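# Place a contact strip legs-down in the welder nest

## Task

Set a single contact strip into the nest in front of the spot welder with its legs pointing down, and make sure neither hand is still holding a strip.

## Robot and tools

Robot: two arms, left_arm and right_arm. Each carries a four-finger, 16-motor hand. right_arm has a right hand and left_arm has a mirrored left hand. The scene frame has its origin at table-top height, midway between the nominal arm bases. +z is up, +x points out over the table, and left_arm sits on the +y side. Image left and right do not match these names. The calibrated bases are left_arm (-0.039, +0.286, 0) m with no rotation, and right_arm (+0.019, -0.225, 0) m with a small yaw (quat_wxyz +1.000, 0, 0, +0.023).

Hand point axes (right hand): +z runs along the straight fingers toward the tips, +x runs across the palm away from the thumb, and +y points out of the back, since the palm face is at y = -0.062. On the left hand, +x points toward the thumb. A rigid mast at the wrist (x +0.05 to +0.10, z -0.16 to -0.11, out to y +0.06; x sign flipped on the left hand) can strike objects.

execute_actions(actions, cameras). actions is a list of up to 15 actions. Each action is a table of up to 15 rows, and each row is one 1/30 s control step. If a table has fewer rows, its last row is held until all 15 steps are used. Each row is one flat list of 48 numbers covering both arms, every number in [-1, 1]. The order is:
- left_arm dx, dy, dz, rx, ry, rz
- 16 left hand motor goals
- left current_limit, left speed
- right_arm dx, dy, dz, rx, ry, rz
- 16 right hand motor goals
- right current_limit, right speed

dx..rz are an offset, not a pose. They are measured from that arm's Hand target as it stood when the action began, and they are expressed in that target's own axes. Every row in an action is counted from that same starting target. A later action adds on top, so sending the same offset again moves the hand further. Scale: 1.0 equals 0.6 m or 180 degrees. rx, ry, rz together form a single rotation vector. All zeros means hold the current target.

The controller limits commanded orientation to within 40 degrees of the measured orientation. The hand often stops short of its target, and it tends to sag lower, especially when carrying a load. If it comes to rest short, send the missing distance as a new offset, and command higher when needed. Very small moves may not start at all. To stop pressing against something, command back past the hand's current position.

The 16 hand numbers are absolute goal angles, scaled linearly between each hinge's two stops. They are not offsets, so 0 is a real goal. To leave a hand unchanged, send back its hand_goal, hand_current_limit and hand_speed. Motor order, and the value at which each is straight:
- index_mcp (0.75), index_abd (0), index_pip (0.58), index_dip (0.70)
- the same four for middle, then the same four for ring
- thumb_cmc (0.71), thumb_axl (0.68), thumb_mcp (0.23), thumb_ipl (0.17)
Moving _mcp, _pip or _dip toward -1 curls that finger toward the palm. _abd toward -1 swings the finger away from the thumb. thumb_cmc toward -1 brings the thumb around in front of the palm. current_limit maps -1..+1 onto 0..550 mA, with a floor of 11 mA. speed sets the goal slew to (speed+1)/2 of 8.5 rad/s. They start at +0.4 and -0.6 and keep whatever value was last sent. A finger grips only while its goal lies past the object's surface.

cameras: a list of names (cam_high 504x504, cam_left_wrist and cam_right_wrist 672x504), ["all"], or []. If omitted, images are returned only when actions is empty. A name that does not exist invalidates the whole call.

Results: per arm, end_effector_position (m) and end_effector_quat_wxyz in that arm's own base frame. These can be off by a few cm. Hand target is the clipped target that the next offsets are measured from. Joint positions, velocities and torques are also given. For each hand: hand_goal, hand_measured (on the same scale), hand_current_ma, and hand_state, which is one of moving, goal, blocked or overload. The result also includes step readings and motor temperatures. An empty actions list gives a full report including the scene number.

zoom_image(camera, region=[x0,y0,x1,y1]) enlarges part of the latest image from one camera. The region is in pixels, at most 504 by 504. read_manual(section="licences") returns only the licence texts. finished_scene(scene) ends the current scene for good, so call it only once the strip is seated and released.

Avoid the following:
- Dropping the strip, letting go of it while it is moving, or letting anything leave the table.
- Hard hits or shoves against fixed or heavy objects.
- Any contact or squeeze between the two arms, including one hand gripping the other's fingers.
- Motor currents at or above 495 mA for 5 s. That shuts the motor down for 10 s.
- Heating: holding loads, long reaches, or pushing toward poses the arm cannot reach. At 85 °C a MOTOR HOT line appears. At 100 °C that arm goes limp for 30-60 s.

The scene keeps running while you think, and a loose part may occasionally get bumped.

Each tool is called after "Emit:" as name(argument=value, ...) on one line, values as JSON.

## Session

Emit:
execute_actions(actions=[])

Scene clock: 0.00 s.
left_arm: end_effector_position=(+0.1422, +0.1643, +0.1632) hand_goal=(+0.754, +0.000, +0.576, +0.696, +0.754, +0.000, +0.576, +0.696, +0.754, +0.000, +0.576, +0.696, +0.714, +0.678, +0.226, +0.168) hand_measured=(+0.754, +0.000, +0.576, +0.696, +0.754, +0.000, +0.576, +0.696, +0.754, +0.000, +0.576, +0.696, +0.714, +0.678, +0.226, +0.168) hand_current_ma=(+0, +0, +0, +0, +0, +0, +0, +0, +0, +0, +0, +0, +0, +0, +0, +0) hand_state=(goal, goal, goal, goal, goal, goal, goal, goal, goal, goal, goal, goal, goal, goal, goal, goal) hand_current_limit=0.40 hand_speed=-0.60 end_effector_quat_wxyz=(-0.001, +0.805, +0.535, +0.255) | right_arm: end_effector_position=(+0.4465, -0.0030, +0.2848) hand_goal=(+0.754, +0.000, +0.576, +0.696, +0.754, +0.000, +0.576, +0.696, +0.754, +0.000, +0.576, +0.696, +0.714, +0.678, +0.226, +0.168) hand_measured=(+0.754, +0.000, +0.576, +0.696, +0.754, +0.000, +0.576, +0.696, +0.754, +0.000, +0.576, +0.696, +0.714, +0.678, +0.226, +0.168) hand_current_ma=(+0, +0, +0, +0, +0, +0, +0, +0, +0, +0, +0, +0, +0, +0, +0, +0) hand_state=(goal, goal, goal, goal, goal, goal, goal, goal, goal, goal, goal, goal, goal, goal, goal, goal) hand_current_limit=0.40 hand_speed=-0.60 end_effector_quat_wxyz=(+0.483, +0.275, +0.828, -0.069)
Joint positions: left_arm=[1.642 0.544 0.461 -1.213 0.443 1.977] | right_arm=[0.004 0.858 0.659 -0.403 0.393 -1.135]
Joint velocities: within noise
Joint torques (N m): no reading
Motor temperatures (°C): left_arm=[37 30 32 31 32 34] | right_arm=[33 35 33 38 37 34]
Heat: left arm: hottest waist 37 °C; right arm: hottest wrist pitch 38 °C.
Hand target: left_arm +0.1417, +0.1714, +0.1760; -0.014, +0.805, +0.531, +0.263 | right_arm +0.4521, -0.0030, +0.3066; +0.499, +0.276, +0.819, -0.064

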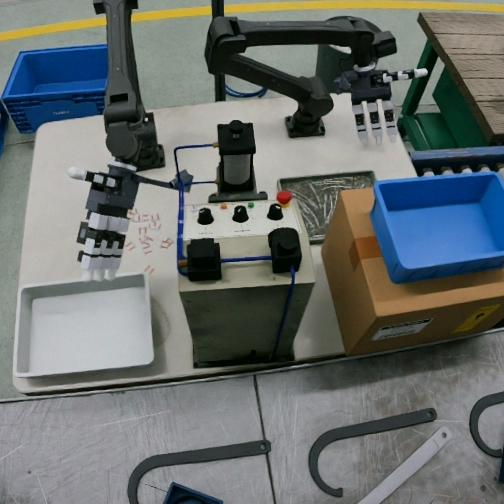

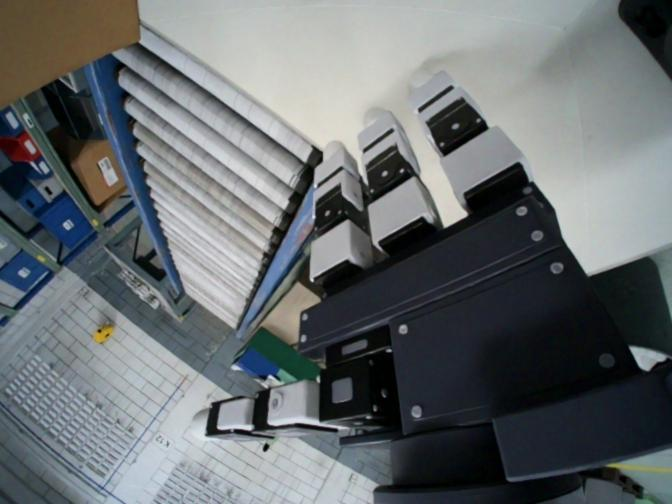

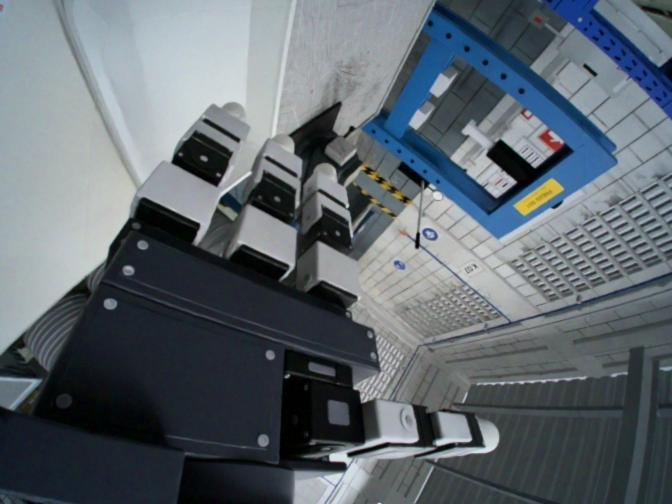

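Emit:
zoom_image(camera="cam_high", region=[60, 110, 320, 370])

Emit:
zoom_image(camera="cam_high", region=[110, 190, 210, 290])

Emit:
zoom_image(camera="cam_high", region=[170, 110, 320, 260])

Scaled by 1.938 from the camera's 504x504 image, which has a finer 720x720 frame.

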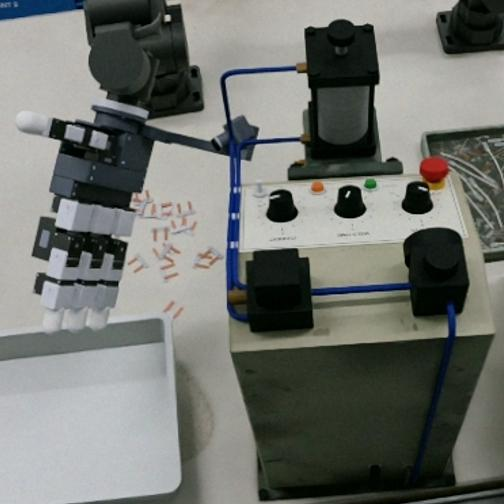

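Scaled by 5.040 from the camera's 504x504 image, which has a finer 720x720 frame.

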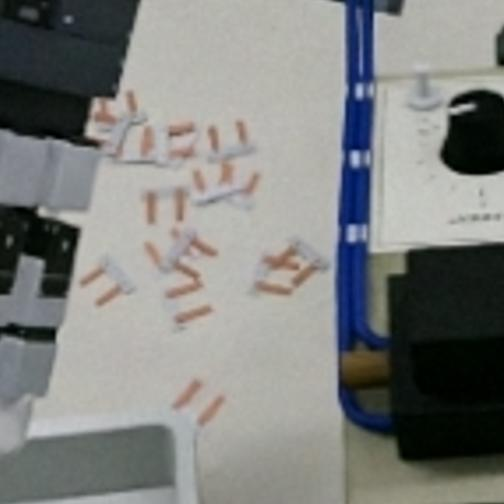

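Scaled by 3.360 from the camera's 504x504 image, which has a finer 720x720 frame.

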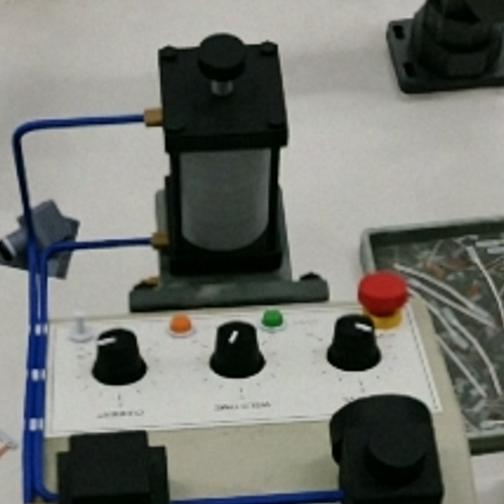

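Emit:
execute_actions(actions=[[[0,0,0,0,0,0,0.754,0,0.576,0.696,0.754,0,0.576,0.696,0.754,0,0.576,0.696,0.714,0.678,0.226,0.168,0.4,-0.6,-0.061,-0.0495,-0.171,-0.113,0.053,0,0.754,0,0.576,0.696,0.754,0,0.576,0.696,0.754,0,0.576,0.696,0.714,0.678,0.226,0.168,0.4,-0.6]],[[0,0,0,0,0,0,0.754,0,0.576,0.696,0.754,0,0.576,0.696,0.754,0,0.576,0.696,0.714,0.678,0.226,0.168,0.4,-0.6,0,0,-0.05,0,0,0.2,0.754,0,0.576,0.696,0.754,0,0.576,0.696,0.754,0,0.576,0.696,0.714,0.678,0.226,0.168,0.4,-0.6]],[[0,0,0,0,0,0,0.754,0,0.576,0.696,0.754,0,0.576,0.696,0.754,0,0.576,0.696,0.714,0.678,0.226,0.168,0.4,-0.6,0,0,0,0,0,0.2,0.754,0,0.576,0.696,0.754,0,0.576,0.696,0.754,0,0.576,0.696,0.714,0.678,0.226,0.168,0.4,-0.6]]], cameras=["cam_right_wrist"])

Scene clock: 91.87 s.
left_arm: end_effector_position=(+0.1422, +0.1643, +0.1632) hand_goal=(+0.754, +0.000, +0.576, +0.696, +0.754, +0.000, +0.576, +0.696, +0.754, +0.000, +0.576, +0.696, +0.714, +0.678, +0.226, +0.168) hand_measured=(+0.754, +0.000, +0.576, +0.696, +0.754, +0.000, +0.576, +0.696, +0.754, +0.000, +0.576, +0.696, +0.714, +0.678, +0.224, +0.168) hand_current_ma=(+0, +0, +0, +0, +0, +0, +0, +0, +0, +0, +0, +0, +0, +0, +0, +0) hand_state=(goal, goal, goal, goal, goal, goal, goal, goal, goal, goal, goal, goal, goal, goal, goal, goal) hand_current_limit=0.40 hand_speed=-0.60 end_effector_quat_wxyz=(-0.001, +0.805, +0.535, +0.255) | right_arm: end_effector_position=(+0.3410, -0.0059, +0.3889) hand_goal=(+0.754, +0.000, +0.576, +0.696, +0.754, +0.000, +0.576, +0.696, +0.754, +0.000, +0.576, +0.696, +0.714, +0.678, +0.226, +0.168) hand_measured=(+0.760, -0.002, +0.576, +0.696, +0.760, -0.002, +0.576, +0.696, +0.760, -0.002, +0.576, +0.696, +0.720, +0.678, +0.224, +0.168) hand_current_ma=(+13, -3, +1, +0, +12, -5, +1, +0, +14, -4, +1, +0, +13, -1, -5, -1) hand_state=(goal, goal, goal, goal, goal, goal, goal, goal, goal, goal, goal, goal, goal, goal, goal, goal) hand_current_limit=0.40 hand_speed=-0.60 end_effector_quat_wxyz=(+0.314, +0.644, +0.598, +0.359)
Joint positions: left_arm=[1.642 0.544 0.461 -1.213 0.443 1.977] | right_arm=[0.136 0.482 0.717 -0.814 0.09 0.163]
Joint torques (N m): left_arm=[-0.26 0.44 10.58 0.87 0.53 -0.09] | right_arm=[0.56 0.73 12.23 1.94 0.14 0.13]
Motor temperatures (°C): left_arm=[37 30 42 31 32 34] | right_arm=[33 35 42 38 36 34]
Heat: left arm: hottest elbow 42 °C; right arm: hottest elbow 42 °C.
Hand target: left_arm +0.1417, +0.1714, +0.1760; -0.014, +0.805, +0.531, +0.263 | right_arm +0.3439, -0.0033, +0.3993; +0.319, +0.655, +0.581, +0.362
Off the commanded pose: left_arm 0.015 m, 2 deg | right_arm 0.011 m, 2 deg.
Step readings (end_effector_position of left_arm | right_arm):
0: (+0.1422, +0.1643, +0.1632) | (+0.4465, -0.0030, +0.2848)
1: (+0.1422, +0.1643, +0.1632) | (+0.4463, -0.0014, +0.2849)
2: (+0.1422, +0.1643, +0.1632) | (+0.4438, +0.0054, +0.2861)
4: (+0.1422, +0.1643, +0.1632) | (+0.4280, +0.0192, +0.2953)
8: (+0.1422, +0.1643, +0.1632) | (+0.3882, +0.0168, +0.3351)
15: (+0.1422, +0.1643, +0.1632) | (+0.3658, +0.0031, +0.3643)
16: (+0.1422, +0.1643, +0.1632) | (+0.3656, +0.0017, +0.3626)
17: (+0.1422, +0.1643, +0.1632) | (+0.3656, +0.0004, +0.3610)
19: (+0.1422, +0.1643, +0.1632) | (+0.3620, -0.0006, +0.3622)
23: (+0.1422, +0.1643, +0.1632) | (+0.3482, -0.0029, +0.3823)
30: (+0.1422, +0.1643, +0.1632) | (+0.3403, -0.0028, +0.3989)
31: (+0.1422, +0.1643, +0.1632) | (+0.3410, -0.0029, +0.3988)
32: (+0.1422, +0.1643, +0.1632) | (+0.3417, -0.0033, +0.3990)
34: (+0.1422, +0.1643, +0.1632) | (+0.3428, -0.0013, +0.3991)
38: (+0.1422, +0.1643, +0.1632) | (+0.3426, +0.0042, +0.3963)
45: (+0.1422, +0.1643, +0.1632) | (+0.3415, -0.0004, +0.3939)
Images, in order (width x height): cam_right_wrist 672x504.

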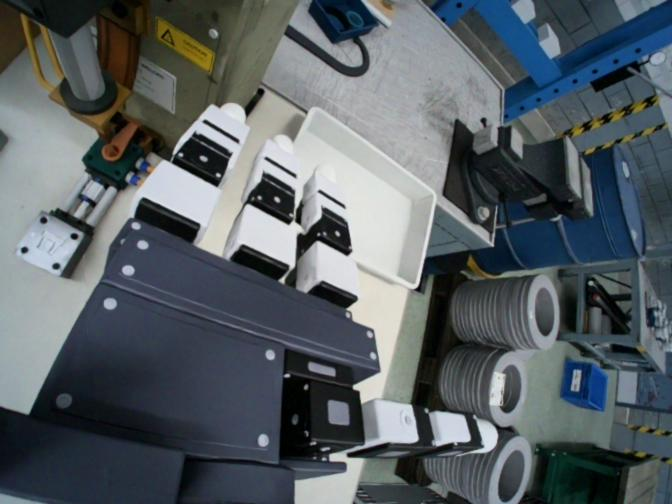

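Emit:
execute_actions(actions=[[[0,0,0,0,0,0,0.754,0,0.576,0.696,0.754,0,0.576,0.696,0.754,0,0.576,0.696,0.714,0.678,0.226,0.168,0.4,-0.6,0,0,-0.08,0,0,0.2,0.754,0,0.576,0.696,0.754,0,0.576,0.696,0.754,0,0.576,0.696,0.714,0.678,0.226,0.168,0.4,-0.6]],[[0,0,0,0,0,0,0.754,0,0.576,0.696,0.754,0,0.576,0.696,0.754,0,0.576,0.696,0.714,0.678,0.226,0.168,0.4,-0.6,0,0,-0.03,0,0,0.2,0.754,0,0.576,0.696,0.754,0,0.576,0.696,0.754,0,0.576,0.696,0.714,0.678,0.226,0.168,0.4,-0.6]]], cameras=["cam_right_wrist"])

Scene clock: 101.03 s.
left_arm: end_effector_position=(+0.1422, +0.1643, +0.1632) hand_goal=(+0.754, +0.000, +0.576, +0.696, +0.754, +0.000, +0.576, +0.696, +0.754, +0.000, +0.576, +0.696, +0.714, +0.678, +0.226, +0.168) hand_measured=(+0.754, +0.000, +0.576, +0.696, +0.754, +0.000, +0.576, +0.696, +0.754, +0.000, +0.576, +0.696, +0.714, +0.678, +0.224, +0.168) hand_current_ma=(+0, +0, +0, +0, +0, +0, +0, +0, +0, +0, +0, +0, +0, +0, +0, +0) hand_state=(goal, goal, goal, goal, goal, goal, goal, goal, goal, goal, goal, goal, goal, goal, goal, goal) hand_current_limit=0.40 hand_speed=-0.60 end_effector_quat_wxyz=(-0.001, +0.805, +0.535, +0.255) | right_arm: end_effector_position=(+0.2873, -0.0016, +0.4053) hand_goal=(+0.754, +0.000, +0.576, +0.696, +0.754, +0.000, +0.576, +0.696, +0.754, +0.000, +0.576, +0.696, +0.714, +0.678, +0.226, +0.168) hand_measured=(+0.760, +0.000, +0.576, +0.696, +0.758, +0.000, +0.576, +0.696, +0.814, +0.028, +0.612, +0.714, +0.720, +0.678, +0.224, +0.168) hand_current_ma=(+12, +1, +1, +0, +12, +1, +1, +0, +230, +77, +116, +51, +13, -1, -5, -1) hand_state=(goal, goal, goal, goal, goal, goal, goal, goal, blocked, blocked, blocked, goal, goal, goal, goal, goal) hand_current_limit=0.40 hand_speed=-0.60 end_effector_quat_wxyz=(+0.054, +0.878, +0.111, +0.463)
Joint positions: left_arm=[1.642 0.544 0.461 -1.213 0.443 1.977] | right_arm=[0.535 0.627 1.011 -1.053 0.426 1.645]
Joint torques (N m): left_arm=[-0.26 0.44 10.56 0.87 0.53 -0.09] | right_arm=[-0.67 0.03 15.76 1.61 0.68 0.13]
Heat: left arm: hottest elbow 42 °C; right arm: hottest elbow 43 °C.
Hand target: left_arm +0.1417, +0.1714, +0.1760; -0.014, +0.805, +0.531, +0.263 | right_arm +0.2882, -0.0033, +0.4347; +0.046, +0.872, +0.085, +0.480
Off the commanded pose: left_arm 0.015 m, 2 deg | right_arm 0.029 m, 4 deg.
Step readings (end_effector_position of left_arm | right_arm):
0: (+0.1422, +0.1643, +0.1632) | (+0.3410, -0.0059, +0.3889)
1: (+0.1422, +0.1643, +0.1632) | (+0.3409, -0.0060, +0.3888)
2: (+0.1422, +0.1643, +0.1632) | (+0.3397, -0.0069, +0.3880)
4: (+0.1422, +0.1643, +0.1632) | (+0.3337, -0.0052, +0.3840)
8: (+0.1422, +0.1643, +0.1632) | (+0.3173, +0.0031, +0.3804)
15: (+0.1422, +0.1643, +0.1632) | (+0.3046, -0.0026, +0.4012)
16: (+0.1422, +0.1643, +0.1632) | (+0.3044, -0.0026, +0.4027)
17: (+0.1422, +0.1643, +0.1632) | (+0.3041, -0.0016, +0.4024)
19: (+0.1422, +0.1643, +0.1632) | (+0.3029, +0.0016, +0.4003)
23: (+0.1422, +0.1643, +0.1632) | (+0.2982, +0.0046, +0.4046)
30: (+0.1422, +0.1643, +0.1632) | (+0.2920, -0.0004, +0.4113)
Images, in order (width x height): cam_right_wrist 672x504.

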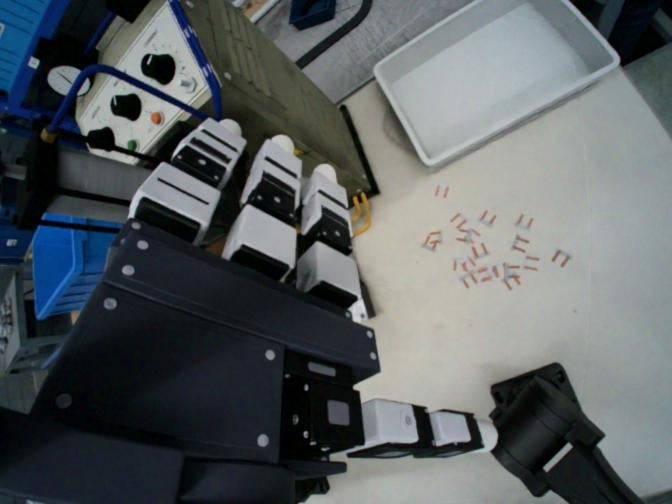

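Emit:
execute_actions(actions=[[[0,0,0,0,0,0,0.754,0,0.576,0.696,0.754,0,0.576,0.696,0.754,0,0.576,0.696,0.714,0.678,0.226,0.168,0.4,-0.6,-0.093,0.062,-0.11,0,0,0,0.754,0,0.576,0.696,0.754,0,0.576,0.696,0.754,0,0.576,0.696,0.714,0.678,0.226,0.168,0.4,-0.6]]], cameras=["cam_high", "cam_right_wrist"])

Scene clock: 114.60 s.
left_arm: end_effector_position=(+0.1422, +0.1643, +0.1632) hand_goal=(+0.754, +0.000, +0.576, +0.696, +0.754, +0.000, +0.576, +0.696, +0.754, +0.000, +0.576, +0.696, +0.714, +0.678, +0.226, +0.168) hand_measured=(+0.754, +0.000, +0.576, +0.696, +0.754, +0.000, +0.576, +0.696, +0.754, +0.000, +0.576, +0.696, +0.714, +0.678, +0.224, +0.168) hand_current_ma=(+0, +0, +0, +0, +0, +0, +0, +0, +0, +0, +0, +0, +0, +0, +0, +0) hand_state=(goal, goal, goal, goal, goal, goal, goal, goal, goal, goal, goal, goal, goal, goal, goal, goal) hand_current_limit=0.40 hand_speed=-0.60 end_effector_quat_wxyz=(-0.001, +0.805, +0.535, +0.255) | right_arm: end_effector_position=(+0.2098, -0.0518, +0.4152) hand_goal=(+0.754, +0.000, +0.576, +0.696, +0.754, +0.000, +0.576, +0.696, +0.754, +0.000, +0.576, +0.696, +0.714, +0.678, +0.226, +0.168) hand_measured=(+0.758, +0.000, +0.576, +0.696, +0.756, +0.002, +0.576, +0.696, +0.758, +0.008, +0.578, +0.698, +0.718, +0.678, +0.224, +0.168) hand_current_ma=(+7, +1, +1, +0, +6, +2, +1, +0, +7, +18, +6, +6, +8, -1, -5, -1) hand_state=(goal, goal, goal, goal, goal, goal, goal, goal, goal, goal, goal, goal, goal, goal, goal, goal) hand_current_limit=0.40 hand_speed=-0.60 end_effector_quat_wxyz=(+0.055, +0.877, +0.089, +0.469)
Joint positions: left_arm=[1.642 0.544 0.461 -1.213 0.443 1.977] | right_arm=[0.514 0.418 1.011 -1.25 0.434 1.666]
Joint torques (N m): left_arm=[-0.26 0.44 10.55 0.88 0.53 -0.09] | right_arm=[1.2 1.85 12.53 1.24 0.39 0.17]
Heat: left arm: hottest elbow 42 °C; right arm: hottest elbow 46 °C.
Hand target: left_arm +0.1417, +0.1714, +0.1760; -0.014, +0.805, +0.531, +0.263 | right_arm +0.2070, -0.0507, +0.4298; +0.046, +0.872, +0.085, +0.480
Off the commanded pose: left_arm 0.015 m, 2 deg | right_arm 0.015 m, 2 deg.
Step readings (end_effector_position of left_arm | right_arm):
0: (+0.1422, +0.1643, +0.1632) | (+0.2878, -0.0024, +0.4046)
1: (+0.1422, +0.1643, +0.1632) | (+0.2876, -0.0024, +0.4046)
2: (+0.1422, +0.1643, +0.1632) | (+0.2856, -0.0034, +0.4044)
4: (+0.1422, +0.1643, +0.1632) | (+0.2733, -0.0102, +0.4040)
8: (+0.1422, +0.1643, +0.1632) | (+0.2354, -0.0361, +0.4156)
15: (+0.1422, +0.1643, +0.1632) | (+0.2064, -0.0546, +0.4195)
Images, in order (width x height): cam_high 504x504, cam_right_wrist 672x504.

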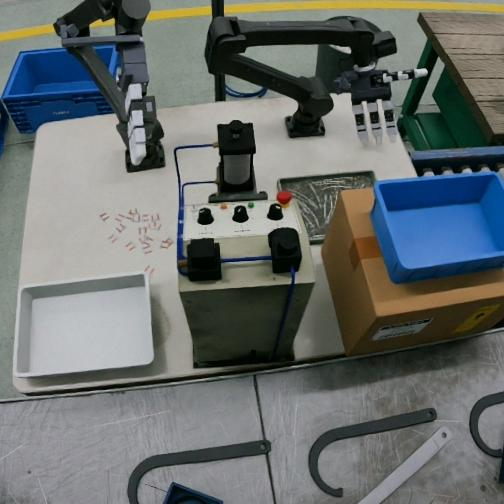

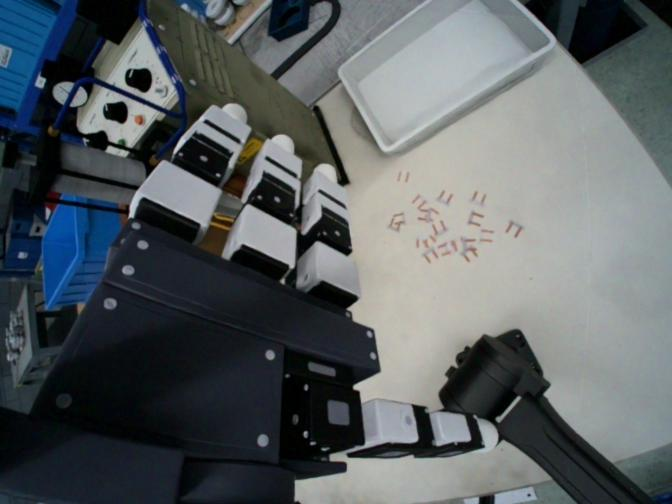

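Emit:
zoom_image(camera="cam_high", region=[90, 195, 180, 285])

Emit:
zoom_image(camera="cam_right_wrist", region=[370, 150, 550, 285])

Emit:
zoom_image(camera="cam_right_wrist", region=[0, 60, 360, 330])

Scaled by 5.600 from the camera's 504x504 image, which has a finer 720x720 frame.

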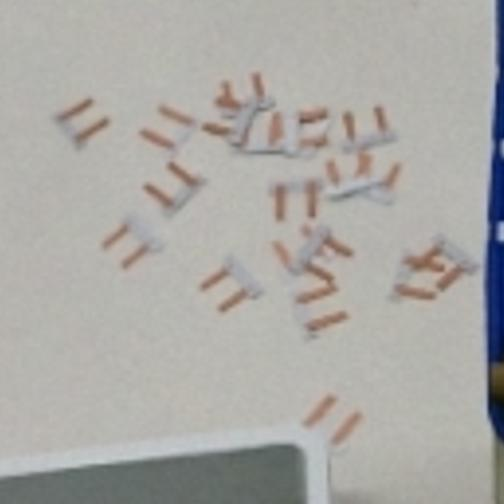

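Scaled by 2.800 from the camera's 672x504 image, which has a finer 960x720 frame.

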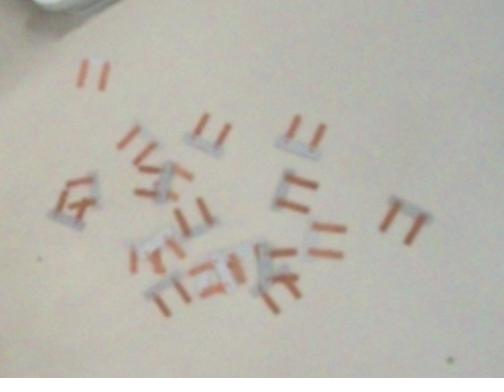

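Scaled by 1.400 from the camera's 672x504 image, which has a finer 960x720 frame.

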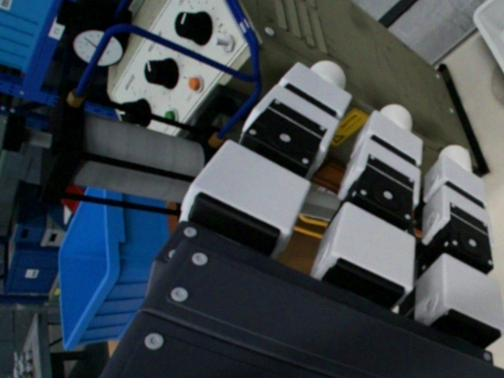

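Emit:
execute_actions(actions=[[[0,0,0,0,0,0,0.754,0,0.576,0.696,0.754,0,0.576,0.696,0.754,0,0.576,0.696,0.714,0.678,0.226,0.168,0.4,-0.6,0.06,-0.04,-0.06,0,0,-0.2,0.754,0,0.576,0.696,0.754,0,0.576,0.696,0.754,0,0.576,0.696,0.714,0.678,0.226,0.168,0.4,-0.6]],[[0,0,0,0,0,0,0.754,0,0.576,0.696,0.754,0,0.576,0.696,0.754,0,0.576,0.696,0.714,0.678,0.226,0.168,0.4,-0.6,0,0,0,0,0,-0.1,0.754,0,0.576,0.696,0.754,0,0.576,0.696,0.754,0,0.576,0.696,0.714,0.678,0.226,0.168,0.4,-0.6]]], cameras=["cam_high", "cam_right_wrist"])

Scene clock: 148.37 s.
left_arm: end_effector_position=(+0.1422, +0.1643, +0.1632) hand_goal=(+0.754, +0.000, +0.576, +0.696, +0.754, +0.000, +0.576, +0.696, +0.754, +0.000, +0.576, +0.696, +0.714, +0.678, +0.226, +0.168) hand_measured=(+0.754, +0.000, +0.576, +0.696, +0.754, +0.000, +0.576, +0.696, +0.754, +0.000, +0.576, +0.696, +0.714, +0.678, +0.224, +0.168) hand_current_ma=(+0, +0, +0, +0, +0, +0, +0, +0, +0, +0, +0, +0, +0, +0, +0, +0) hand_state=(goal, goal, goal, goal, goal, goal, goal, goal, goal, goal, goal, goal, goal, goal, goal, goal) hand_current_limit=0.40 hand_speed=-0.60 end_effector_quat_wxyz=(-0.001, +0.805, +0.535, +0.255) | right_arm: end_effector_position=(+0.1965, -0.0210, +0.4715) hand_goal=(+0.754, +0.000, +0.576, +0.696, +0.754, +0.000, +0.576, +0.696, +0.754, +0.000, +0.576, +0.696, +0.714, +0.678, +0.226, +0.168) hand_measured=(+0.758, +0.000, +0.576, +0.696, +0.758, +0.002, +0.576, +0.696, +0.758, +0.006, +0.578, +0.698, +0.718, +0.678, +0.224, +0.168) hand_current_ma=(+10, +1, +1, +0, +9, +2, +1, +0, +11, +13, +4, +6, +9, -1, -5, -1) hand_state=(goal, goal, goal, goal, goal, goal, goal, goal, goal, goal, goal, goal, goal, goal, goal, goal) hand_current_limit=0.40 hand_speed=-0.60 end_effector_quat_wxyz=(+0.251, +0.742, +0.466, +0.412)
Joint positions: left_arm=[1.642 0.544 0.461 -1.213 0.443 1.977] | right_arm=[1.206 0.394 1.054 -1.702 0.902 1.394]
Joint torques (N m): left_arm=[-0.26 0.44 10.56 0.87 0.53 -0.09] | right_arm=[0.79 2.49 9.16 0.29 0.93 -0.11]
Motor temperatures (°C): left_arm=[37 30 43 31 32 34] | right_arm=[33 35 47 38 35 34]
Heat: left arm: hottest elbow 43 °C; right arm: hottest elbow 47 °C.
Hand target: left_arm +0.1417, +0.1714, +0.1760; -0.014, +0.805, +0.531, +0.263 | right_arm +0.1929, -0.0203, +0.4749; +0.259, +0.738, +0.472, +0.407
Off the commanded pose: left_arm 0.015 m, 2 deg | right_arm 0.005 m, 1 deg.
joint sent to its limit (right arm) — joint 4 (wrist pitch), lower limit. The joint targets still meet the commanded pose.
Step readings (end_effector_position of left_arm | right_arm):
0: (+0.1422, +0.1643, +0.1632) | (+0.2097, -0.0518, +0.4151)
1: (+0.1422, +0.1643, +0.1632) | (+0.2096, -0.0521, +0.4153)
2: (+0.1422, +0.1643, +0.1632) | (+0.2087, -0.0532, +0.4169)
4: (+0.1422, +0.1643, +0.1632) | (+0.2065, -0.0487, +0.4218)
8: (+0.1422, +0.1643, +0.1632) | (+0.2039, -0.0317, +0.4353)
15: (+0.1422, +0.1643, +0.1632) | (+0.1996, -0.0265, +0.4584)
16: (+0.1422, +0.1643, +0.1632) | (+0.1995, -0.0253, +0.4596)
17: (+0.1422, +0.1643, +0.1632) | (+0.1995, -0.0242, +0.4607)
19: (+0.1422, +0.1643, +0.1632) | (+0.1990, -0.0221, +0.4632)
23: (+0.1422, +0.1643, +0.1632) | (+0.1977, -0.0200, +0.4679)
30: (+0.1422, +0.1643, +0.1632) | (+0.1965, -0.0208, +0.4711)
Images, in order (width x height): cam_high 504x504, cam_right_wrist 672x504.

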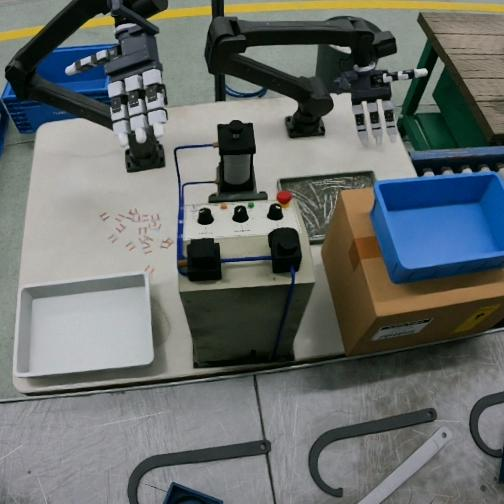

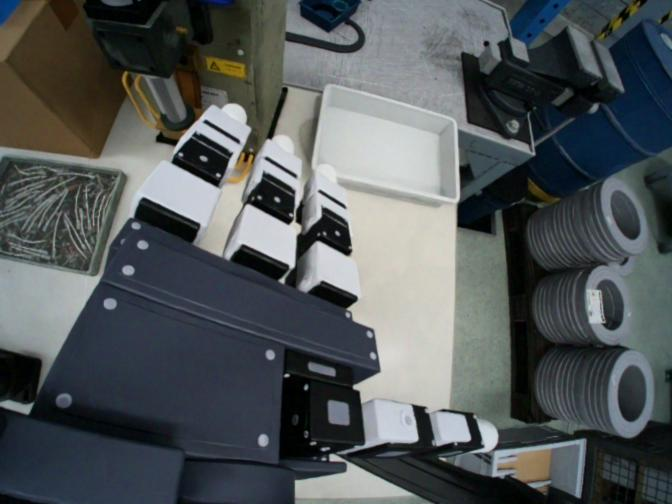

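Emit:
execute_actions(actions=[[[0,0,0,0,0,0,0.754,0,0.576,0.696,0.754,0,0.576,0.696,0.754,0,0.576,0.696,0.714,0.678,0.226,0.168,0.4,-0.6,0.005,-0.025,0.077,0,0,-0.05,0.754,0,0.576,0.696,0.754,0,0.576,0.696,0.754,0,0.576,0.696,0.714,0.678,0.226,0.168,0.4,-0.6]],[[0,0,0,0,0,0,0.754,0,0.576,0.696,0.754,0,0.576,0.696,0.754,0,0.576,0.696,0.714,0.678,0.226,0.168,0.4,-0.6,0.005,-0.025,0.077,0,0,-0.05,0.754,0,0.576,0.696,0.754,0,0.576,0.696,0.754,0,0.576,0.696,0.714,0.678,0.226,0.168,0.4,-0.6]]], cameras=["cam_right_wrist"])

Scene clock: 252.67 s.
left_arm: end_effector_position=(+0.1422, +0.1643, +0.1632) hand_goal=(+0.754, +0.000, +0.576, +0.696, +0.754, +0.000, +0.576, +0.696, +0.754, +0.000, +0.576, +0.696, +0.714, +0.678, +0.226, +0.168) hand_measured=(+0.754, +0.000, +0.576, +0.696, +0.754, +0.000, +0.576, +0.696, +0.754, +0.000, +0.576, +0.696, +0.714, +0.678, +0.224, +0.168) hand_current_ma=(+0, +0, +0, +0, +0, +0, +0, +0, +0, +0, +0, +0, +0, +0, +0, +0) hand_state=(goal, goal, goal, goal, goal, goal, goal, goal, goal, goal, goal, goal, goal, goal, goal, goal) hand_current_limit=0.40 hand_speed=-0.60 end_effector_quat_wxyz=(-0.001, +0.805, +0.535, +0.255) | right_arm: end_effector_position=(+0.2532, -0.0019, +0.4047) hand_goal=(+0.754, +0.000, +0.576, +0.696, +0.754, +0.000, +0.576, +0.696, +0.754, +0.000, +0.576, +0.696, +0.714, +0.678, +0.226, +0.168) hand_measured=(+0.760, +0.000, +0.576, +0.696, +0.760, +0.002, +0.576, +0.696, +0.760, +0.004, +0.578, +0.698, +0.720, +0.678, +0.224, +0.168) hand_current_ma=(+15, +1, +1, +0, +14, +2, +1, +0, +18, +7, +4, +6, +13, -1, -5, -1) hand_state=(goal, goal, goal, goal, goal, goal, goal, goal, goal, goal, goal, goal, goal, goal, goal, goal) hand_current_limit=0.40 hand_speed=-0.60 end_effector_quat_wxyz=(+0.330, +0.669, +0.568, +0.348)
Joint positions: left_arm=[1.642 0.544 0.461 -1.213 0.443 1.977] | right_arm=[0.563 0.285 0.754 -1.136 0.51 0.474]
Joint torques (N m): left_arm=[-0.26 0.5 10.55 0.85 0.53 -0.09] | right_arm=[-1.03 1.55 9.51 2.4 0.31 -0.06]
Motor temperatures (°C): left_arm=[36 30 44 31 31 34] | right_arm=[33 34 42 37 37 33]
Heat: left arm: hottest elbow 44 °C; right arm: hottest elbow 42 °C.
Hand target: left_arm +0.1417, +0.1714, +0.1760; -0.014, +0.805, +0.531, +0.263 | right_arm +0.2571, -0.0042, +0.4036; +0.319, +0.655, +0.581, +0.362
Off the commanded pose: left_arm 0.015 m, 2 deg | right_arm 0.005 m, 3 deg.
Step readings (end_effector_position of left_arm | right_arm):
0: (+0.1422, +0.1643, +0.1632) | (+0.1965, -0.0209, +0.4715)
1: (+0.1422, +0.1643, +0.1632) | (+0.1965, -0.0210, +0.4715)
2: (+0.1422, +0.1643, +0.1632) | (+0.1970, -0.0201, +0.4706)
4: (+0.1422, +0.1643, +0.1632) | (+0.1986, -0.0169, +0.4634)
8: (+0.1422, +0.1643, +0.1632) | (+0.2036, -0.0085, +0.4405)
15: (+0.1422, +0.1643, +0.1632) | (+0.2135, -0.0095, +0.4362)
16: (+0.1422, +0.1643, +0.1632) | (+0.2147, -0.0100, +0.4362)
17: (+0.1422, +0.1643, +0.1632) | (+0.2164, -0.0101, +0.4352)
19: (+0.1422, +0.1643, +0.1632) | (+0.2213, -0.0097, +0.4273)
23: (+0.1422, +0.1643, +0.1632) | (+0.2348, -0.0050, +0.4001)
30: (+0.1422, +0.1643, +0.1632) | (+0.2510, -0.0038, +0.3966)
Images, in order (width x height): cam_right_wrist 672x504.

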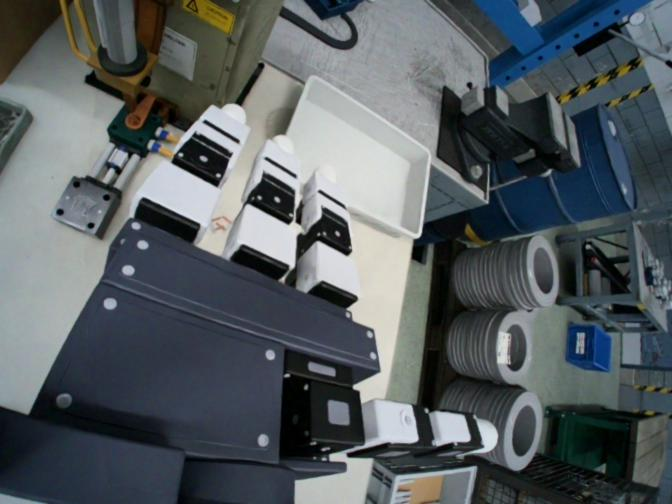

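Emit:
zoom_image(camera="cam_right_wrist", region=[0, 0, 240, 260])

Emit:
zoom_image(camera="cam_right_wrist", region=[40, 80, 180, 240])

Scaled by 1.938 from the camera's 672x504 image, which has a finer 960x720 frame.

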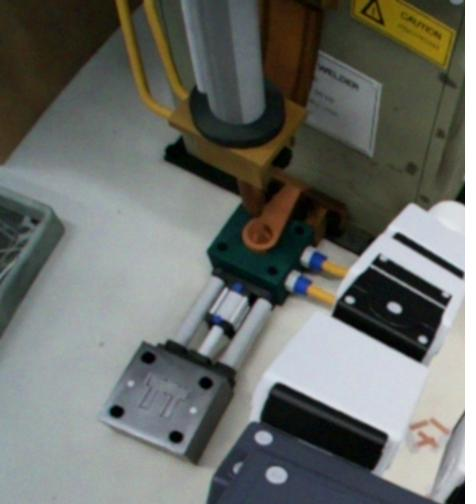

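Scaled by 3.150 from the camera's 672x504 image, which has a finer 960x720 frame.

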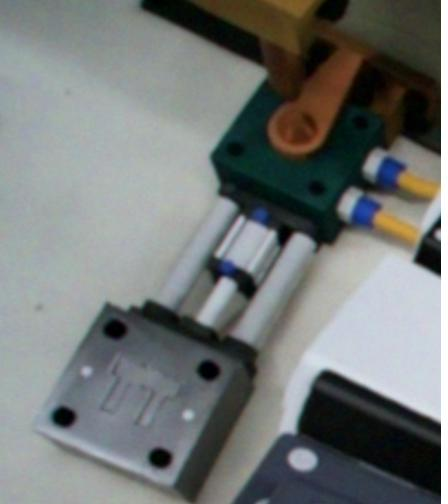

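Emit:
zoom_image(camera="cam_right_wrist", region=[50, 170, 125, 240])

Scaled by 6.720 from the camera's 672x504 image, which has a finer 960x720 frame.

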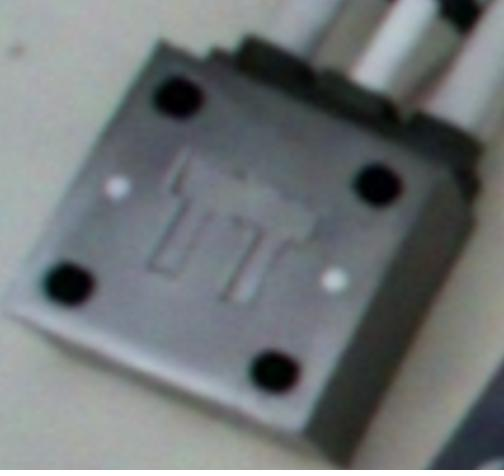

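Emit:
execute_actions(actions=[[[0,0,0,0,0,0,0.754,0,0.576,0.696,0.754,0,0.576,0.696,0.754,0,0.576,0.696,0.714,0.678,0.226,0.168,0.4,-0.6,-0.16,0.02,0,0,0,0.2,0.754,0,0.576,0.696,0.754,0,0.576,0.696,0.754,0,0.576,0.696,0.714,0.678,0.226,0.168,0.4,-0.6]],[[0,0,0,0,0,0,0.754,0,0.576,0.696,0.754,0,0.576,0.696,0.754,0,0.576,0.696,0.714,0.678,0.226,0.168,0.4,-0.6,0,0,0,0,0,0.2,0.754,0,0.576,0.696,0.754,0,0.576,0.696,0.754,0,0.576,0.696,0.714,0.678,0.226,0.168,0.4,-0.6]]], cameras=[])

Scene clock: 306.30 s.
left_arm: end_effector_position=(+0.1422, +0.1643, +0.1632) hand_goal=(+0.754, +0.000, +0.576, +0.696, +0.754, +0.000, +0.576, +0.696, +0.754, +0.000, +0.576, +0.696, +0.714, +0.678, +0.226, +0.168) hand_measured=(+0.754, +0.000, +0.576, +0.696, +0.754, +0.000, +0.576, +0.696, +0.754, +0.000, +0.576, +0.696, +0.714, +0.678, +0.224, +0.168) hand_current_ma=(+0, +0, +0, +0, +0, +0, +0, +0, +0, +0, +0, +0, +0, +0, +0, +0) hand_state=(goal, goal, goal, goal, goal, goal, goal, goal, goal, goal, goal, goal, goal, goal, goal, goal) hand_current_limit=0.40 hand_speed=-0.60 end_effector_quat_wxyz=(-0.001, +0.805, +0.535, +0.255) | right_arm: end_effector_position=(+0.2585, -0.0983, +0.3700) hand_goal=(+0.754, +0.000, +0.576, +0.696, +0.754, +0.000, +0.576, +0.696, +0.754, +0.000, +0.576, +0.696, +0.714, +0.678, +0.226, +0.168) hand_measured=(+0.758, +0.002, +0.576, +0.696, +0.758, +0.002, +0.576, +0.696, +0.758, +0.002, +0.578, +0.698, +0.720, +0.678, +0.224, +0.168) hand_current_ma=(+11, +2, +1, +0, +10, +2, +1, +0, +12, +4, +4, +6, +11, -1, -5, -1) hand_state=(goal, goal, goal, goal, goal, goal, goal, goal, goal, goal, goal, goal, goal, goal, goal, goal) hand_current_limit=0.40 hand_speed=-0.60 end_effector_quat_wxyz=(+0.039, +0.883, +0.097, +0.458)
Joint positions: left_arm=[1.642 0.544 0.461 -1.213 0.443 1.977] | right_arm=[-0.114 0.456 0.888 -1.052 -0.113 1.296]
Joint torques (N m): left_arm=[-0.26 0.44 10.56 0.87 0.53 -0.09] | right_arm=[-0.38 0.32 15.88 1.46 0.05 0.04]
Heat: left arm: hottest elbow 45 °C; right arm: hottest elbow 41 °C.
Hand target: left_arm +0.1417, +0.1714, +0.1760; -0.014, +0.805, +0.531, +0.263 | right_arm +0.2574, -0.1009, +0.4038; +0.046, +0.872, +0.085, +0.480
Off the commanded pose: left_arm 0.015 m, 2 deg | right_arm 0.034 m, 3 deg.
Step readings (end_effector_position of left_arm | right_arm):
0: (+0.1422, +0.1643, +0.1632) | (+0.2532, -0.0018, +0.4047)
1: (+0.1422, +0.1643, +0.1632) | (+0.2533, -0.0018, +0.4045)
2: (+0.1422, +0.1643, +0.1632) | (+0.2536, -0.0026, +0.4028)
4: (+0.1422, +0.1643, +0.1632) | (+0.2535, -0.0160, +0.3991)
8: (+0.1422, +0.1643, +0.1632) | (+0.2478, -0.0581, +0.3924)
15: (+0.1422, +0.1643, +0.1632) | (+0.2536, -0.0886, +0.3736)
16: (+0.1422, +0.1643, +0.1632) | (+0.2547, -0.0907, +0.3708)
17: (+0.1422, +0.1643, +0.1632) | (+0.2550, -0.0930, +0.3680)
19: (+0.1422, +0.1643, +0.1632) | (+0.2576, -0.0936, +0.3636)
23: (+0.1422, +0.1643, +0.1632) | (+0.2651, -0.0901, +0.3683)
30: (+0.1422, +0.1643, +0.1632) | (+0.2612, -0.0956, +0.3753)
No camera images: "cameras" was empty.

Emit:
execute_actions(actions=[[[0,0,0,0,0,0,0.754,0,0.576,0.696,0.754,0,0.576,0.696,0.754,0,0.576,0.696,0.714,0.678,0.226,0.168,0.4,-0.6,-0.087,-0.021,0.091,0,0,0,0.754,0,0.576,0.696,0.754,0,0.576,0.696,0.754,0,0.576,0.696,0.714,0.678,0.226,0.168,0.4,-0.6]],[[0,0,0,0,0,0,0.754,0,0.576,0.696,0.754,0,0.576,0.696,0.754,0,0.576,0.696,0.714,0.678,0.226,0.168,0.4,-0.6,-0.087,-0.021,0.091,0,0,0,0.754,0,0.576,0.696,0.754,0,0.576,0.696,0.754,0,0.576,0.696,0.714,0.678,0.226,0.168,0.4,-0.6]]], cameras=["cam_right_wrist"])

Scene clock: 315.07 s.
left_arm: end_effector_position=(+0.1422, +0.1643, +0.1632) hand_goal=(+0.754, +0.000, +0.576, +0.696, +0.754, +0.000, +0.576, +0.696, +0.754, +0.000, +0.576, +0.696, +0.714, +0.678, +0.226, +0.168) hand_measured=(+0.754, +0.000, +0.576, +0.696, +0.754, +0.000, +0.576, +0.696, +0.754, +0.000, +0.576, +0.696, +0.714, +0.678, +0.224, +0.168) hand_current_ma=(+0, +0, +0, +0, +0, +0, +0, +0, +0, +0, +0, +0, +0, +0, +0, +0) hand_state=(goal, goal, goal, goal, goal, goal, goal, goal, goal, goal, goal, goal, goal, goal, goal, goal) hand_current_limit=0.40 hand_speed=-0.60 end_effector_quat_wxyz=(-0.001, +0.805, +0.535, +0.255) | right_arm: end_effector_position=(+0.2875, -0.0993, +0.2500) hand_goal=(+0.754, +0.000, +0.576, +0.696, +0.754, +0.000, +0.576, +0.696, +0.754, +0.000, +0.576, +0.696, +0.714, +0.678, +0.226, +0.168) hand_measured=(+0.756, +0.002, +0.576, +0.696, +0.756, +0.002, +0.576, +0.696, +0.758, +0.002, +0.578, +0.698, +0.718, +0.678, +0.224, +0.168) hand_current_ma=(+5, +2, +1, +0, +5, +3, +1, +0, +7, +4, +4, +6, +8, -1, -5, -1) hand_state=(goal, goal, goal, goal, goal, goal, goal, goal, goal, goal, goal, goal, goal, goal, goal, goal) hand_current_limit=0.40 hand_speed=-0.60 end_effector_quat_wxyz=(+0.049, +0.877, +0.085, +0.470)
Joint positions: left_arm=[1.642 0.544 0.461 -1.213 0.443 1.977] | right_arm=[-0.069 0.428 0.538 -0.697 -0.052 1.336]
Joint torques (N m): left_arm=[-0.26 0.44 10.55 0.87 0.53 -0.09] | right_arm=[1.08 0.44 11.41 2.61 0.08 0.14]
Heat: left arm: hottest elbow 45 °C; right arm: hottest elbow 43 °C.
Hand target: left_arm +0.1417, +0.1714, +0.1760; -0.014, +0.805, +0.531, +0.263 | right_arm +0.2923, -0.0960, +0.2547; +0.046, +0.872, +0.085, +0.480
Off the commanded pose: left_arm 0.015 m, 2 deg | right_arm 0.008 m, 1 deg.
Step readings (end_effector_position of left_arm | right_arm):
0: (+0.1422, +0.1643, +0.1632) | (+0.2585, -0.0983, +0.3699)
1: (+0.1422, +0.1643, +0.1632) | (+0.2585, -0.0985, +0.3700)
2: (+0.1422, +0.1643, +0.1632) | (+0.2589, -0.0991, +0.3704)
4: (+0.1422, +0.1643, +0.1632) | (+0.2634, -0.1009, +0.3678)
8: (+0.1422, +0.1643, +0.1632) | (+0.2672, -0.1020, +0.3397)
15: (+0.1422, +0.1643, +0.1632) | (+0.2706, -0.1015, +0.3230)
16: (+0.1422, +0.1643, +0.1632) | (+0.2714, -0.1014, +0.3237)
17: (+0.1422, +0.1643, +0.1632) | (+0.2734, -0.1015, +0.3216)
19: (+0.1422, +0.1643, +0.1632) | (+0.2785, -0.1012, +0.3099)
23: (+0.1422, +0.1643, +0.1632) | (+0.2805, -0.0990, +0.2615)
30: (+0.1422, +0.1643, +0.1632) | (+0.2861, -0.0990, +0.2472)
Images, in order (width x height): cam_right_wrist 672x504.

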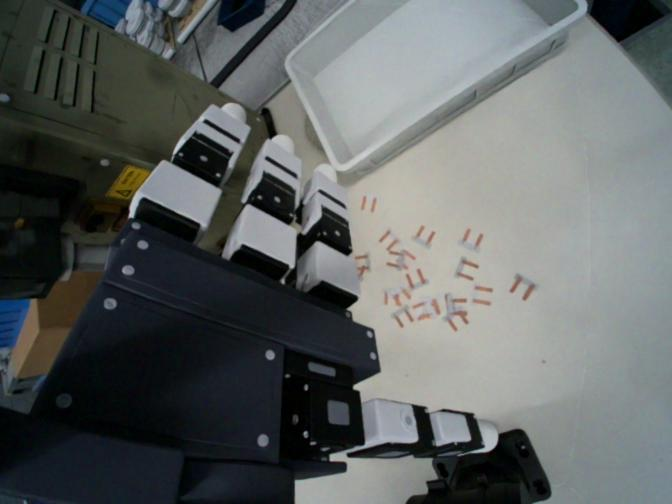

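Emit:
zoom_image(camera="cam_right_wrist", region=[350, 185, 450, 335])

Emit:
zoom_image(camera="cam_right_wrist", region=[440, 215, 550, 335])

Scaled by 3.360 from the camera's 672x504 image, which has a finer 960x720 frame.

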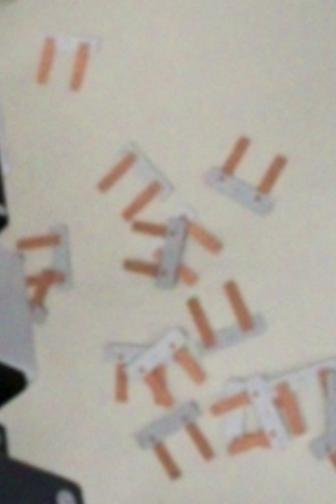

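Scaled by 4.200 from the camera's 672x504 image, which has a finer 960x720 frame.

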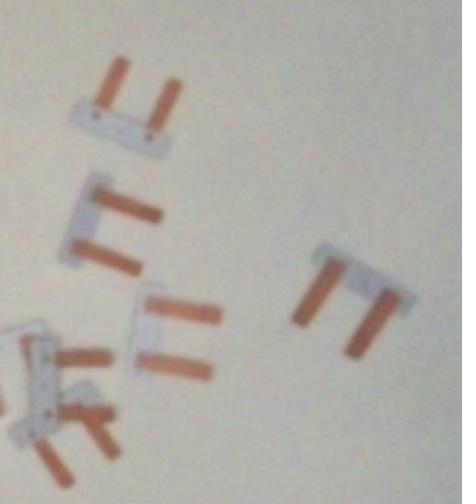

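Emit:
execute_actions(actions=[[[0,0,0,0,0,0,0.754,0,0.576,0.696,0.754,0,0.576,0.696,0.754,0,0.576,0.696,0.714,0.678,0.226,0.168,0.4,-0.6,-0.011,0.091,0.011,0.0657,-0.1476,-0.0658,0.754,0.1,0.576,0.696,0.754,-0.1,0.576,0.696,0.98,0,0.98,0.98,0.714,0.678,0.226,0.168,0.4,-0.6]],[[0,0,0,0,0,0,0.754,0,0.576,0.696,0.754,0,0.576,0.696,0.754,0,0.576,0.696,0.714,0.678,0.226,0.168,0.4,-0.6,0,0,0,0.0657,-0.1476,-0.0658,0.754,0.1,0.576,0.696,0.754,-0.1,0.576,0.696,0.98,0,0.98,0.98,0.714,0.678,0.226,0.168,0.4,-0.6]]], cameras=["cam_right_wrist","cam_high"])

Scene clock: 531.03 s.
left_arm: end_effector_position=(+0.1422, +0.1643, +0.1632) hand_goal=(+0.754, +0.000, +0.576, +0.696, +0.754, +0.000, +0.576, +0.696, +0.754, +0.000, +0.576, +0.696, +0.714, +0.678, +0.226, +0.168) hand_measured=(+0.754, +0.000, +0.576, +0.696, +0.754, +0.000, +0.576, +0.696, +0.754, +0.000, +0.576, +0.696, +0.714, +0.678, +0.224, +0.168) hand_current_ma=(+0, +0, +0, +0, +0, +0, +0, +0, +0, +0, +0, +0, +0, +0, +0, +0) hand_state=(goal, goal, goal, goal, goal, goal, goal, goal, goal, goal, goal, goal, goal, goal, goal, goal) hand_current_limit=0.40 hand_speed=-0.60 end_effector_quat_wxyz=(-0.001, +0.805, +0.535, +0.255) | right_arm: end_effector_position=(+0.2849, -0.1505, +0.2301) hand_goal=(+0.754, +0.100, +0.576, +0.696, +0.754, -0.100, +0.576, +0.696, +0.980, +0.000, +0.980, +0.980, +0.714, +0.678, +0.226, +0.168) hand_measured=(+0.754, +0.100, +0.576, +0.696, +0.754, -0.096, +0.576, +0.696, +0.972, +0.002, +0.974, +0.976, +0.716, +0.678, +0.222, +0.168) hand_current_ma=(+2, +0, +1, +0, +2, +8, +1, +0, -21, +3, -14, -7, +4, -1, -10, -1) hand_state=(goal, goal, goal, goal, goal, goal, goal, goal, goal, goal, goal, goal, goal, goal, goal, goal) hand_current_limit=0.40 hand_speed=-0.60 end_effector_quat_wxyz=(-0.013, +0.951, +0.307, -0.019)
Joint positions: left_arm=[1.642 0.544 0.461 -1.213 0.443 1.977] | right_arm=[-0.261 1.05 1.016 -1.582 0 0.684]
Joint torques (N m): left_arm=[-0.26 0.44 10.56 0.87 0.53 -0.09] | right_arm=[-0.09 -5.71 14.15 -0.54 0.16 -0.03]
Motor temperatures (°C): left_arm=[36 30 47 31 31 33] | right_arm=[33 33 48 37 34 33]
Heat: left arm: hottest elbow 47 °C; right arm: hottest elbow 48 °C.
Hand target: left_arm +0.1417, +0.1714, +0.1760; -0.014, +0.805, +0.531, +0.263 | right_arm +0.3001, -0.1509, +0.2546; +0.000, +0.948, +0.318, +0.000
Off the commanded pose: left_arm 0.015 m, 2 deg | right_arm 0.029 m, 3 deg.
Step readings (end_effector_position of left_arm | right_arm):
0: (+0.1422, +0.1643, +0.1632) | (+0.2876, -0.0993, +0.2500)
1: (+0.1422, +0.1643, +0.1632) | (+0.2877, -0.0992, +0.2498)
2: (+0.1422, +0.1643, +0.1632) | (+0.2874, -0.0995, +0.2471)
4: (+0.1422, +0.1643, +0.1632) | (+0.2853, -0.1048, +0.2367)
8: (+0.1422, +0.1643, +0.1632) | (+0.2810, -0.1333, +0.2145)
15: (+0.1422, +0.1643, +0.1632) | (+0.2844, -0.1424, +0.2130)
16: (+0.1422, +0.1643, +0.1632) | (+0.2848, -0.1430, +0.2162)
17: (+0.1422, +0.1643, +0.1632) | (+0.2824, -0.1449, +0.2193)
19: (+0.1422, +0.1643, +0.1632) | (+0.2758, -0.1519, +0.2279)
23: (+0.1422, +0.1643, +0.1632) | (+0.2868, -0.1555, +0.2352)
30: (+0.1422, +0.1643, +0.1632) | (+0.2837, -0.1511, +0.2232)
Images, in order (width x height): cam_high 504x504, cam_right_wrist 672x504.

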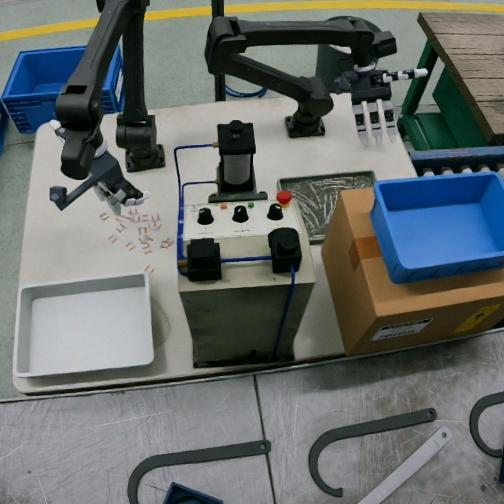

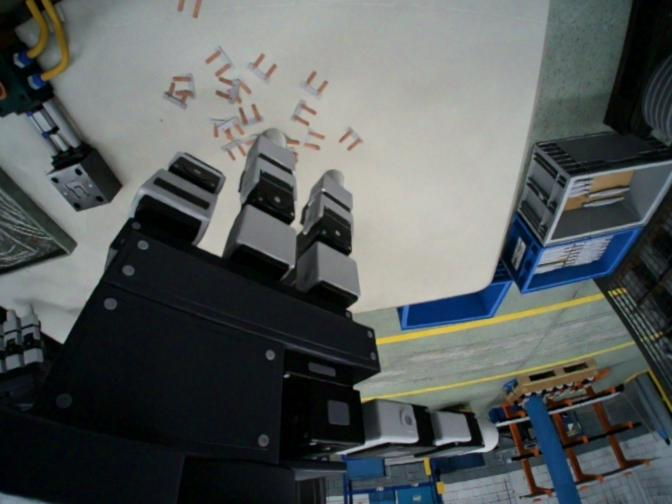

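Emit:
zoom_image(camera="cam_right_wrist", region=[150, 30, 380, 200])

Emit:
zoom_image(camera="cam_right_wrist", region=[0, 90, 140, 220])

Scaled by 2.191 from the camera's 672x504 image, which has a finer 960x720 frame.

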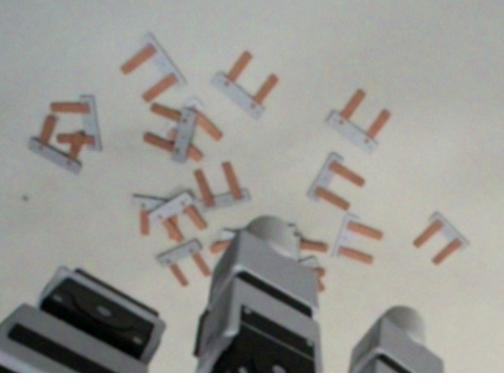

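Scaled by 3.600 from the camera's 672x504 image, which has a finer 960x720 frame.

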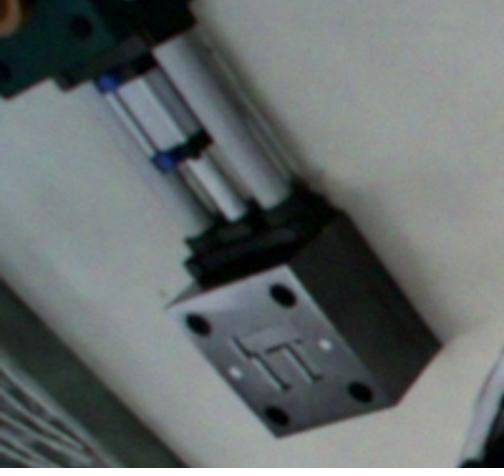

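Emit:
execute_actions(actions=[[[0,0,0,0,0,0,0.754,0,0.576,0.696,0.754,0,0.576,0.696,0.754,0,0.576,0.696,0.714,0.678,0.226,0.168,0.4,-0.6,0.055,-0.157,0,0,0,-0.147,0.479,0,0.285,0.696,-0.616,0,-0.88,-0.174,-0.616,0,-0.88,-0.174,0.714,0.678,0.226,0.168,0.4,-0.6]],[[0,0,0,0,0,0,0.754,0,0.576,0.696,0.754,0,0.576,0.696,0.754,0,0.576,0.696,0.714,0.678,0.226,0.168,0.4,-0.6,0.12,-0.1175,0.05,0,0,-0.147,0.479,0,0.285,0.696,-0.616,0,-0.88,-0.174,-0.616,0,-0.88,-0.174,0.714,0.678,0.226,0.168,0.4,-0.6]]], cameras=["cam_right_wrist"])

Scene clock: 604.03 s.
left_arm: end_effector_position=(+0.1422, +0.1643, +0.1632) hand_goal=(+0.754, +0.000, +0.576, +0.696, +0.754, +0.000, +0.576, +0.696, +0.754, +0.000, +0.576, +0.696, +0.714, +0.678, +0.226, +0.168) hand_measured=(+0.754, +0.000, +0.576, +0.696, +0.754, +0.000, +0.576, +0.696, +0.754, +0.000, +0.576, +0.696, +0.714, +0.678, +0.224, +0.168) hand_current_ma=(+0, +0, +0, +0, +0, +0, +0, +0, +0, +0, +0, +0, +0, +0, +0, +0) hand_state=(goal, goal, goal, goal, goal, goal, goal, goal, goal, goal, goal, goal, goal, goal, goal, goal) hand_current_limit=0.40 hand_speed=-0.60 end_effector_quat_wxyz=(-0.001, +0.805, +0.535, +0.255) | right_arm: end_effector_position=(+0.2368, +0.0373, +0.2247) hand_goal=(+0.480, +0.000, +0.286, +0.696, -0.616, +0.000, -0.880, -0.174, -0.616, +0.000, -0.880, -0.174, +0.714, +0.678, +0.226, +0.168) hand_measured=(+0.484, +0.002, +0.290, +0.696, -0.430, -0.002, -0.696, -0.168, -0.504, +0.002, -0.618, -0.166, +0.714, +0.678, +0.222, +0.168) hand_current_ma=(+8, +4, +7, +0, +385, -4, +385, +16, +385, +3, +385, +17, +0, -1, -11, -1) hand_state=(goal, goal, goal, goal, blocked, goal, blocked, goal, blocked, goal, blocked, goal, goal, goal, goal, goal) hand_current_limit=0.40 hand_speed=-0.60 end_effector_quat_wxyz=(-0.002, +0.707, +0.707, -0.002)
Joint positions: left_arm=[1.642 0.544 0.461 -1.213 0.443 1.977] | right_arm=[0.376 0.729 0.832 -1.679 -0.003 0.376]
Joint torques (N m): left_arm=[-0.26 0.44 10.56 0.87 0.53 -0.09] | right_arm=[0.79 -1.14 9.55 0.4 0.23 0.19]
Heat: left arm: hottest elbow 47 °C; right arm: hottest elbow 52 °C.
Hand target: left_arm +0.1417, +0.1714, +0.1760; -0.014, +0.805, +0.531, +0.263 | right_arm +0.2386, +0.0400, +0.2245; +0.000, +0.707, +0.707, +0.000
Off the commanded pose: left_arm 0.015 m, 2 deg | right_arm 0.003 m, 0 deg.
Step readings (end_effector_position of left_arm | right_arm):
0: (+0.1422, +0.1643, +0.1632) | (+0.2850, -0.1505, +0.2301)
1: (+0.1422, +0.1643, +0.1632) | (+0.2851, -0.1500, +0.2302)
2: (+0.1422, +0.1643, +0.1632) | (+0.2854, -0.1466, +0.2315)
4: (+0.1422, +0.1643, +0.1632) | (+0.2849, -0.1302, +0.2351)
8: (+0.1422, +0.1643, +0.1632) | (+0.2726, -0.0857, +0.2479)
15: (+0.1422, +0.1643, +0.1632) | (+0.2680, -0.0627, +0.2585)
16: (+0.1422, +0.1643, +0.1632) | (+0.2686, -0.0611, +0.2572)
17: (+0.1422, +0.1643, +0.1632) | (+0.2685, -0.0574, +0.2542)
19: (+0.1422, +0.1643, +0.1632) | (+0.2635, -0.0377, +0.2428)
23: (+0.1422, +0.1643, +0.1632) | (+0.2436, +0.0062, +0.2236)
30: (+0.1422, +0.1643, +0.1632) | (+0.2372, +0.0353, +0.2252)
Images, in order (width x height): cam_right_wrist 672x504.

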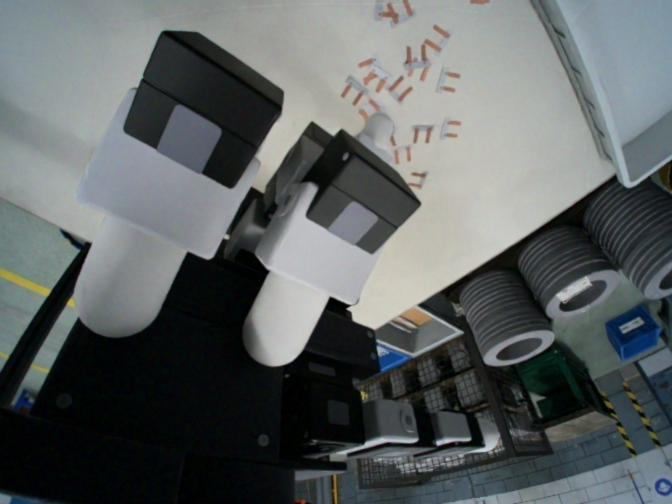

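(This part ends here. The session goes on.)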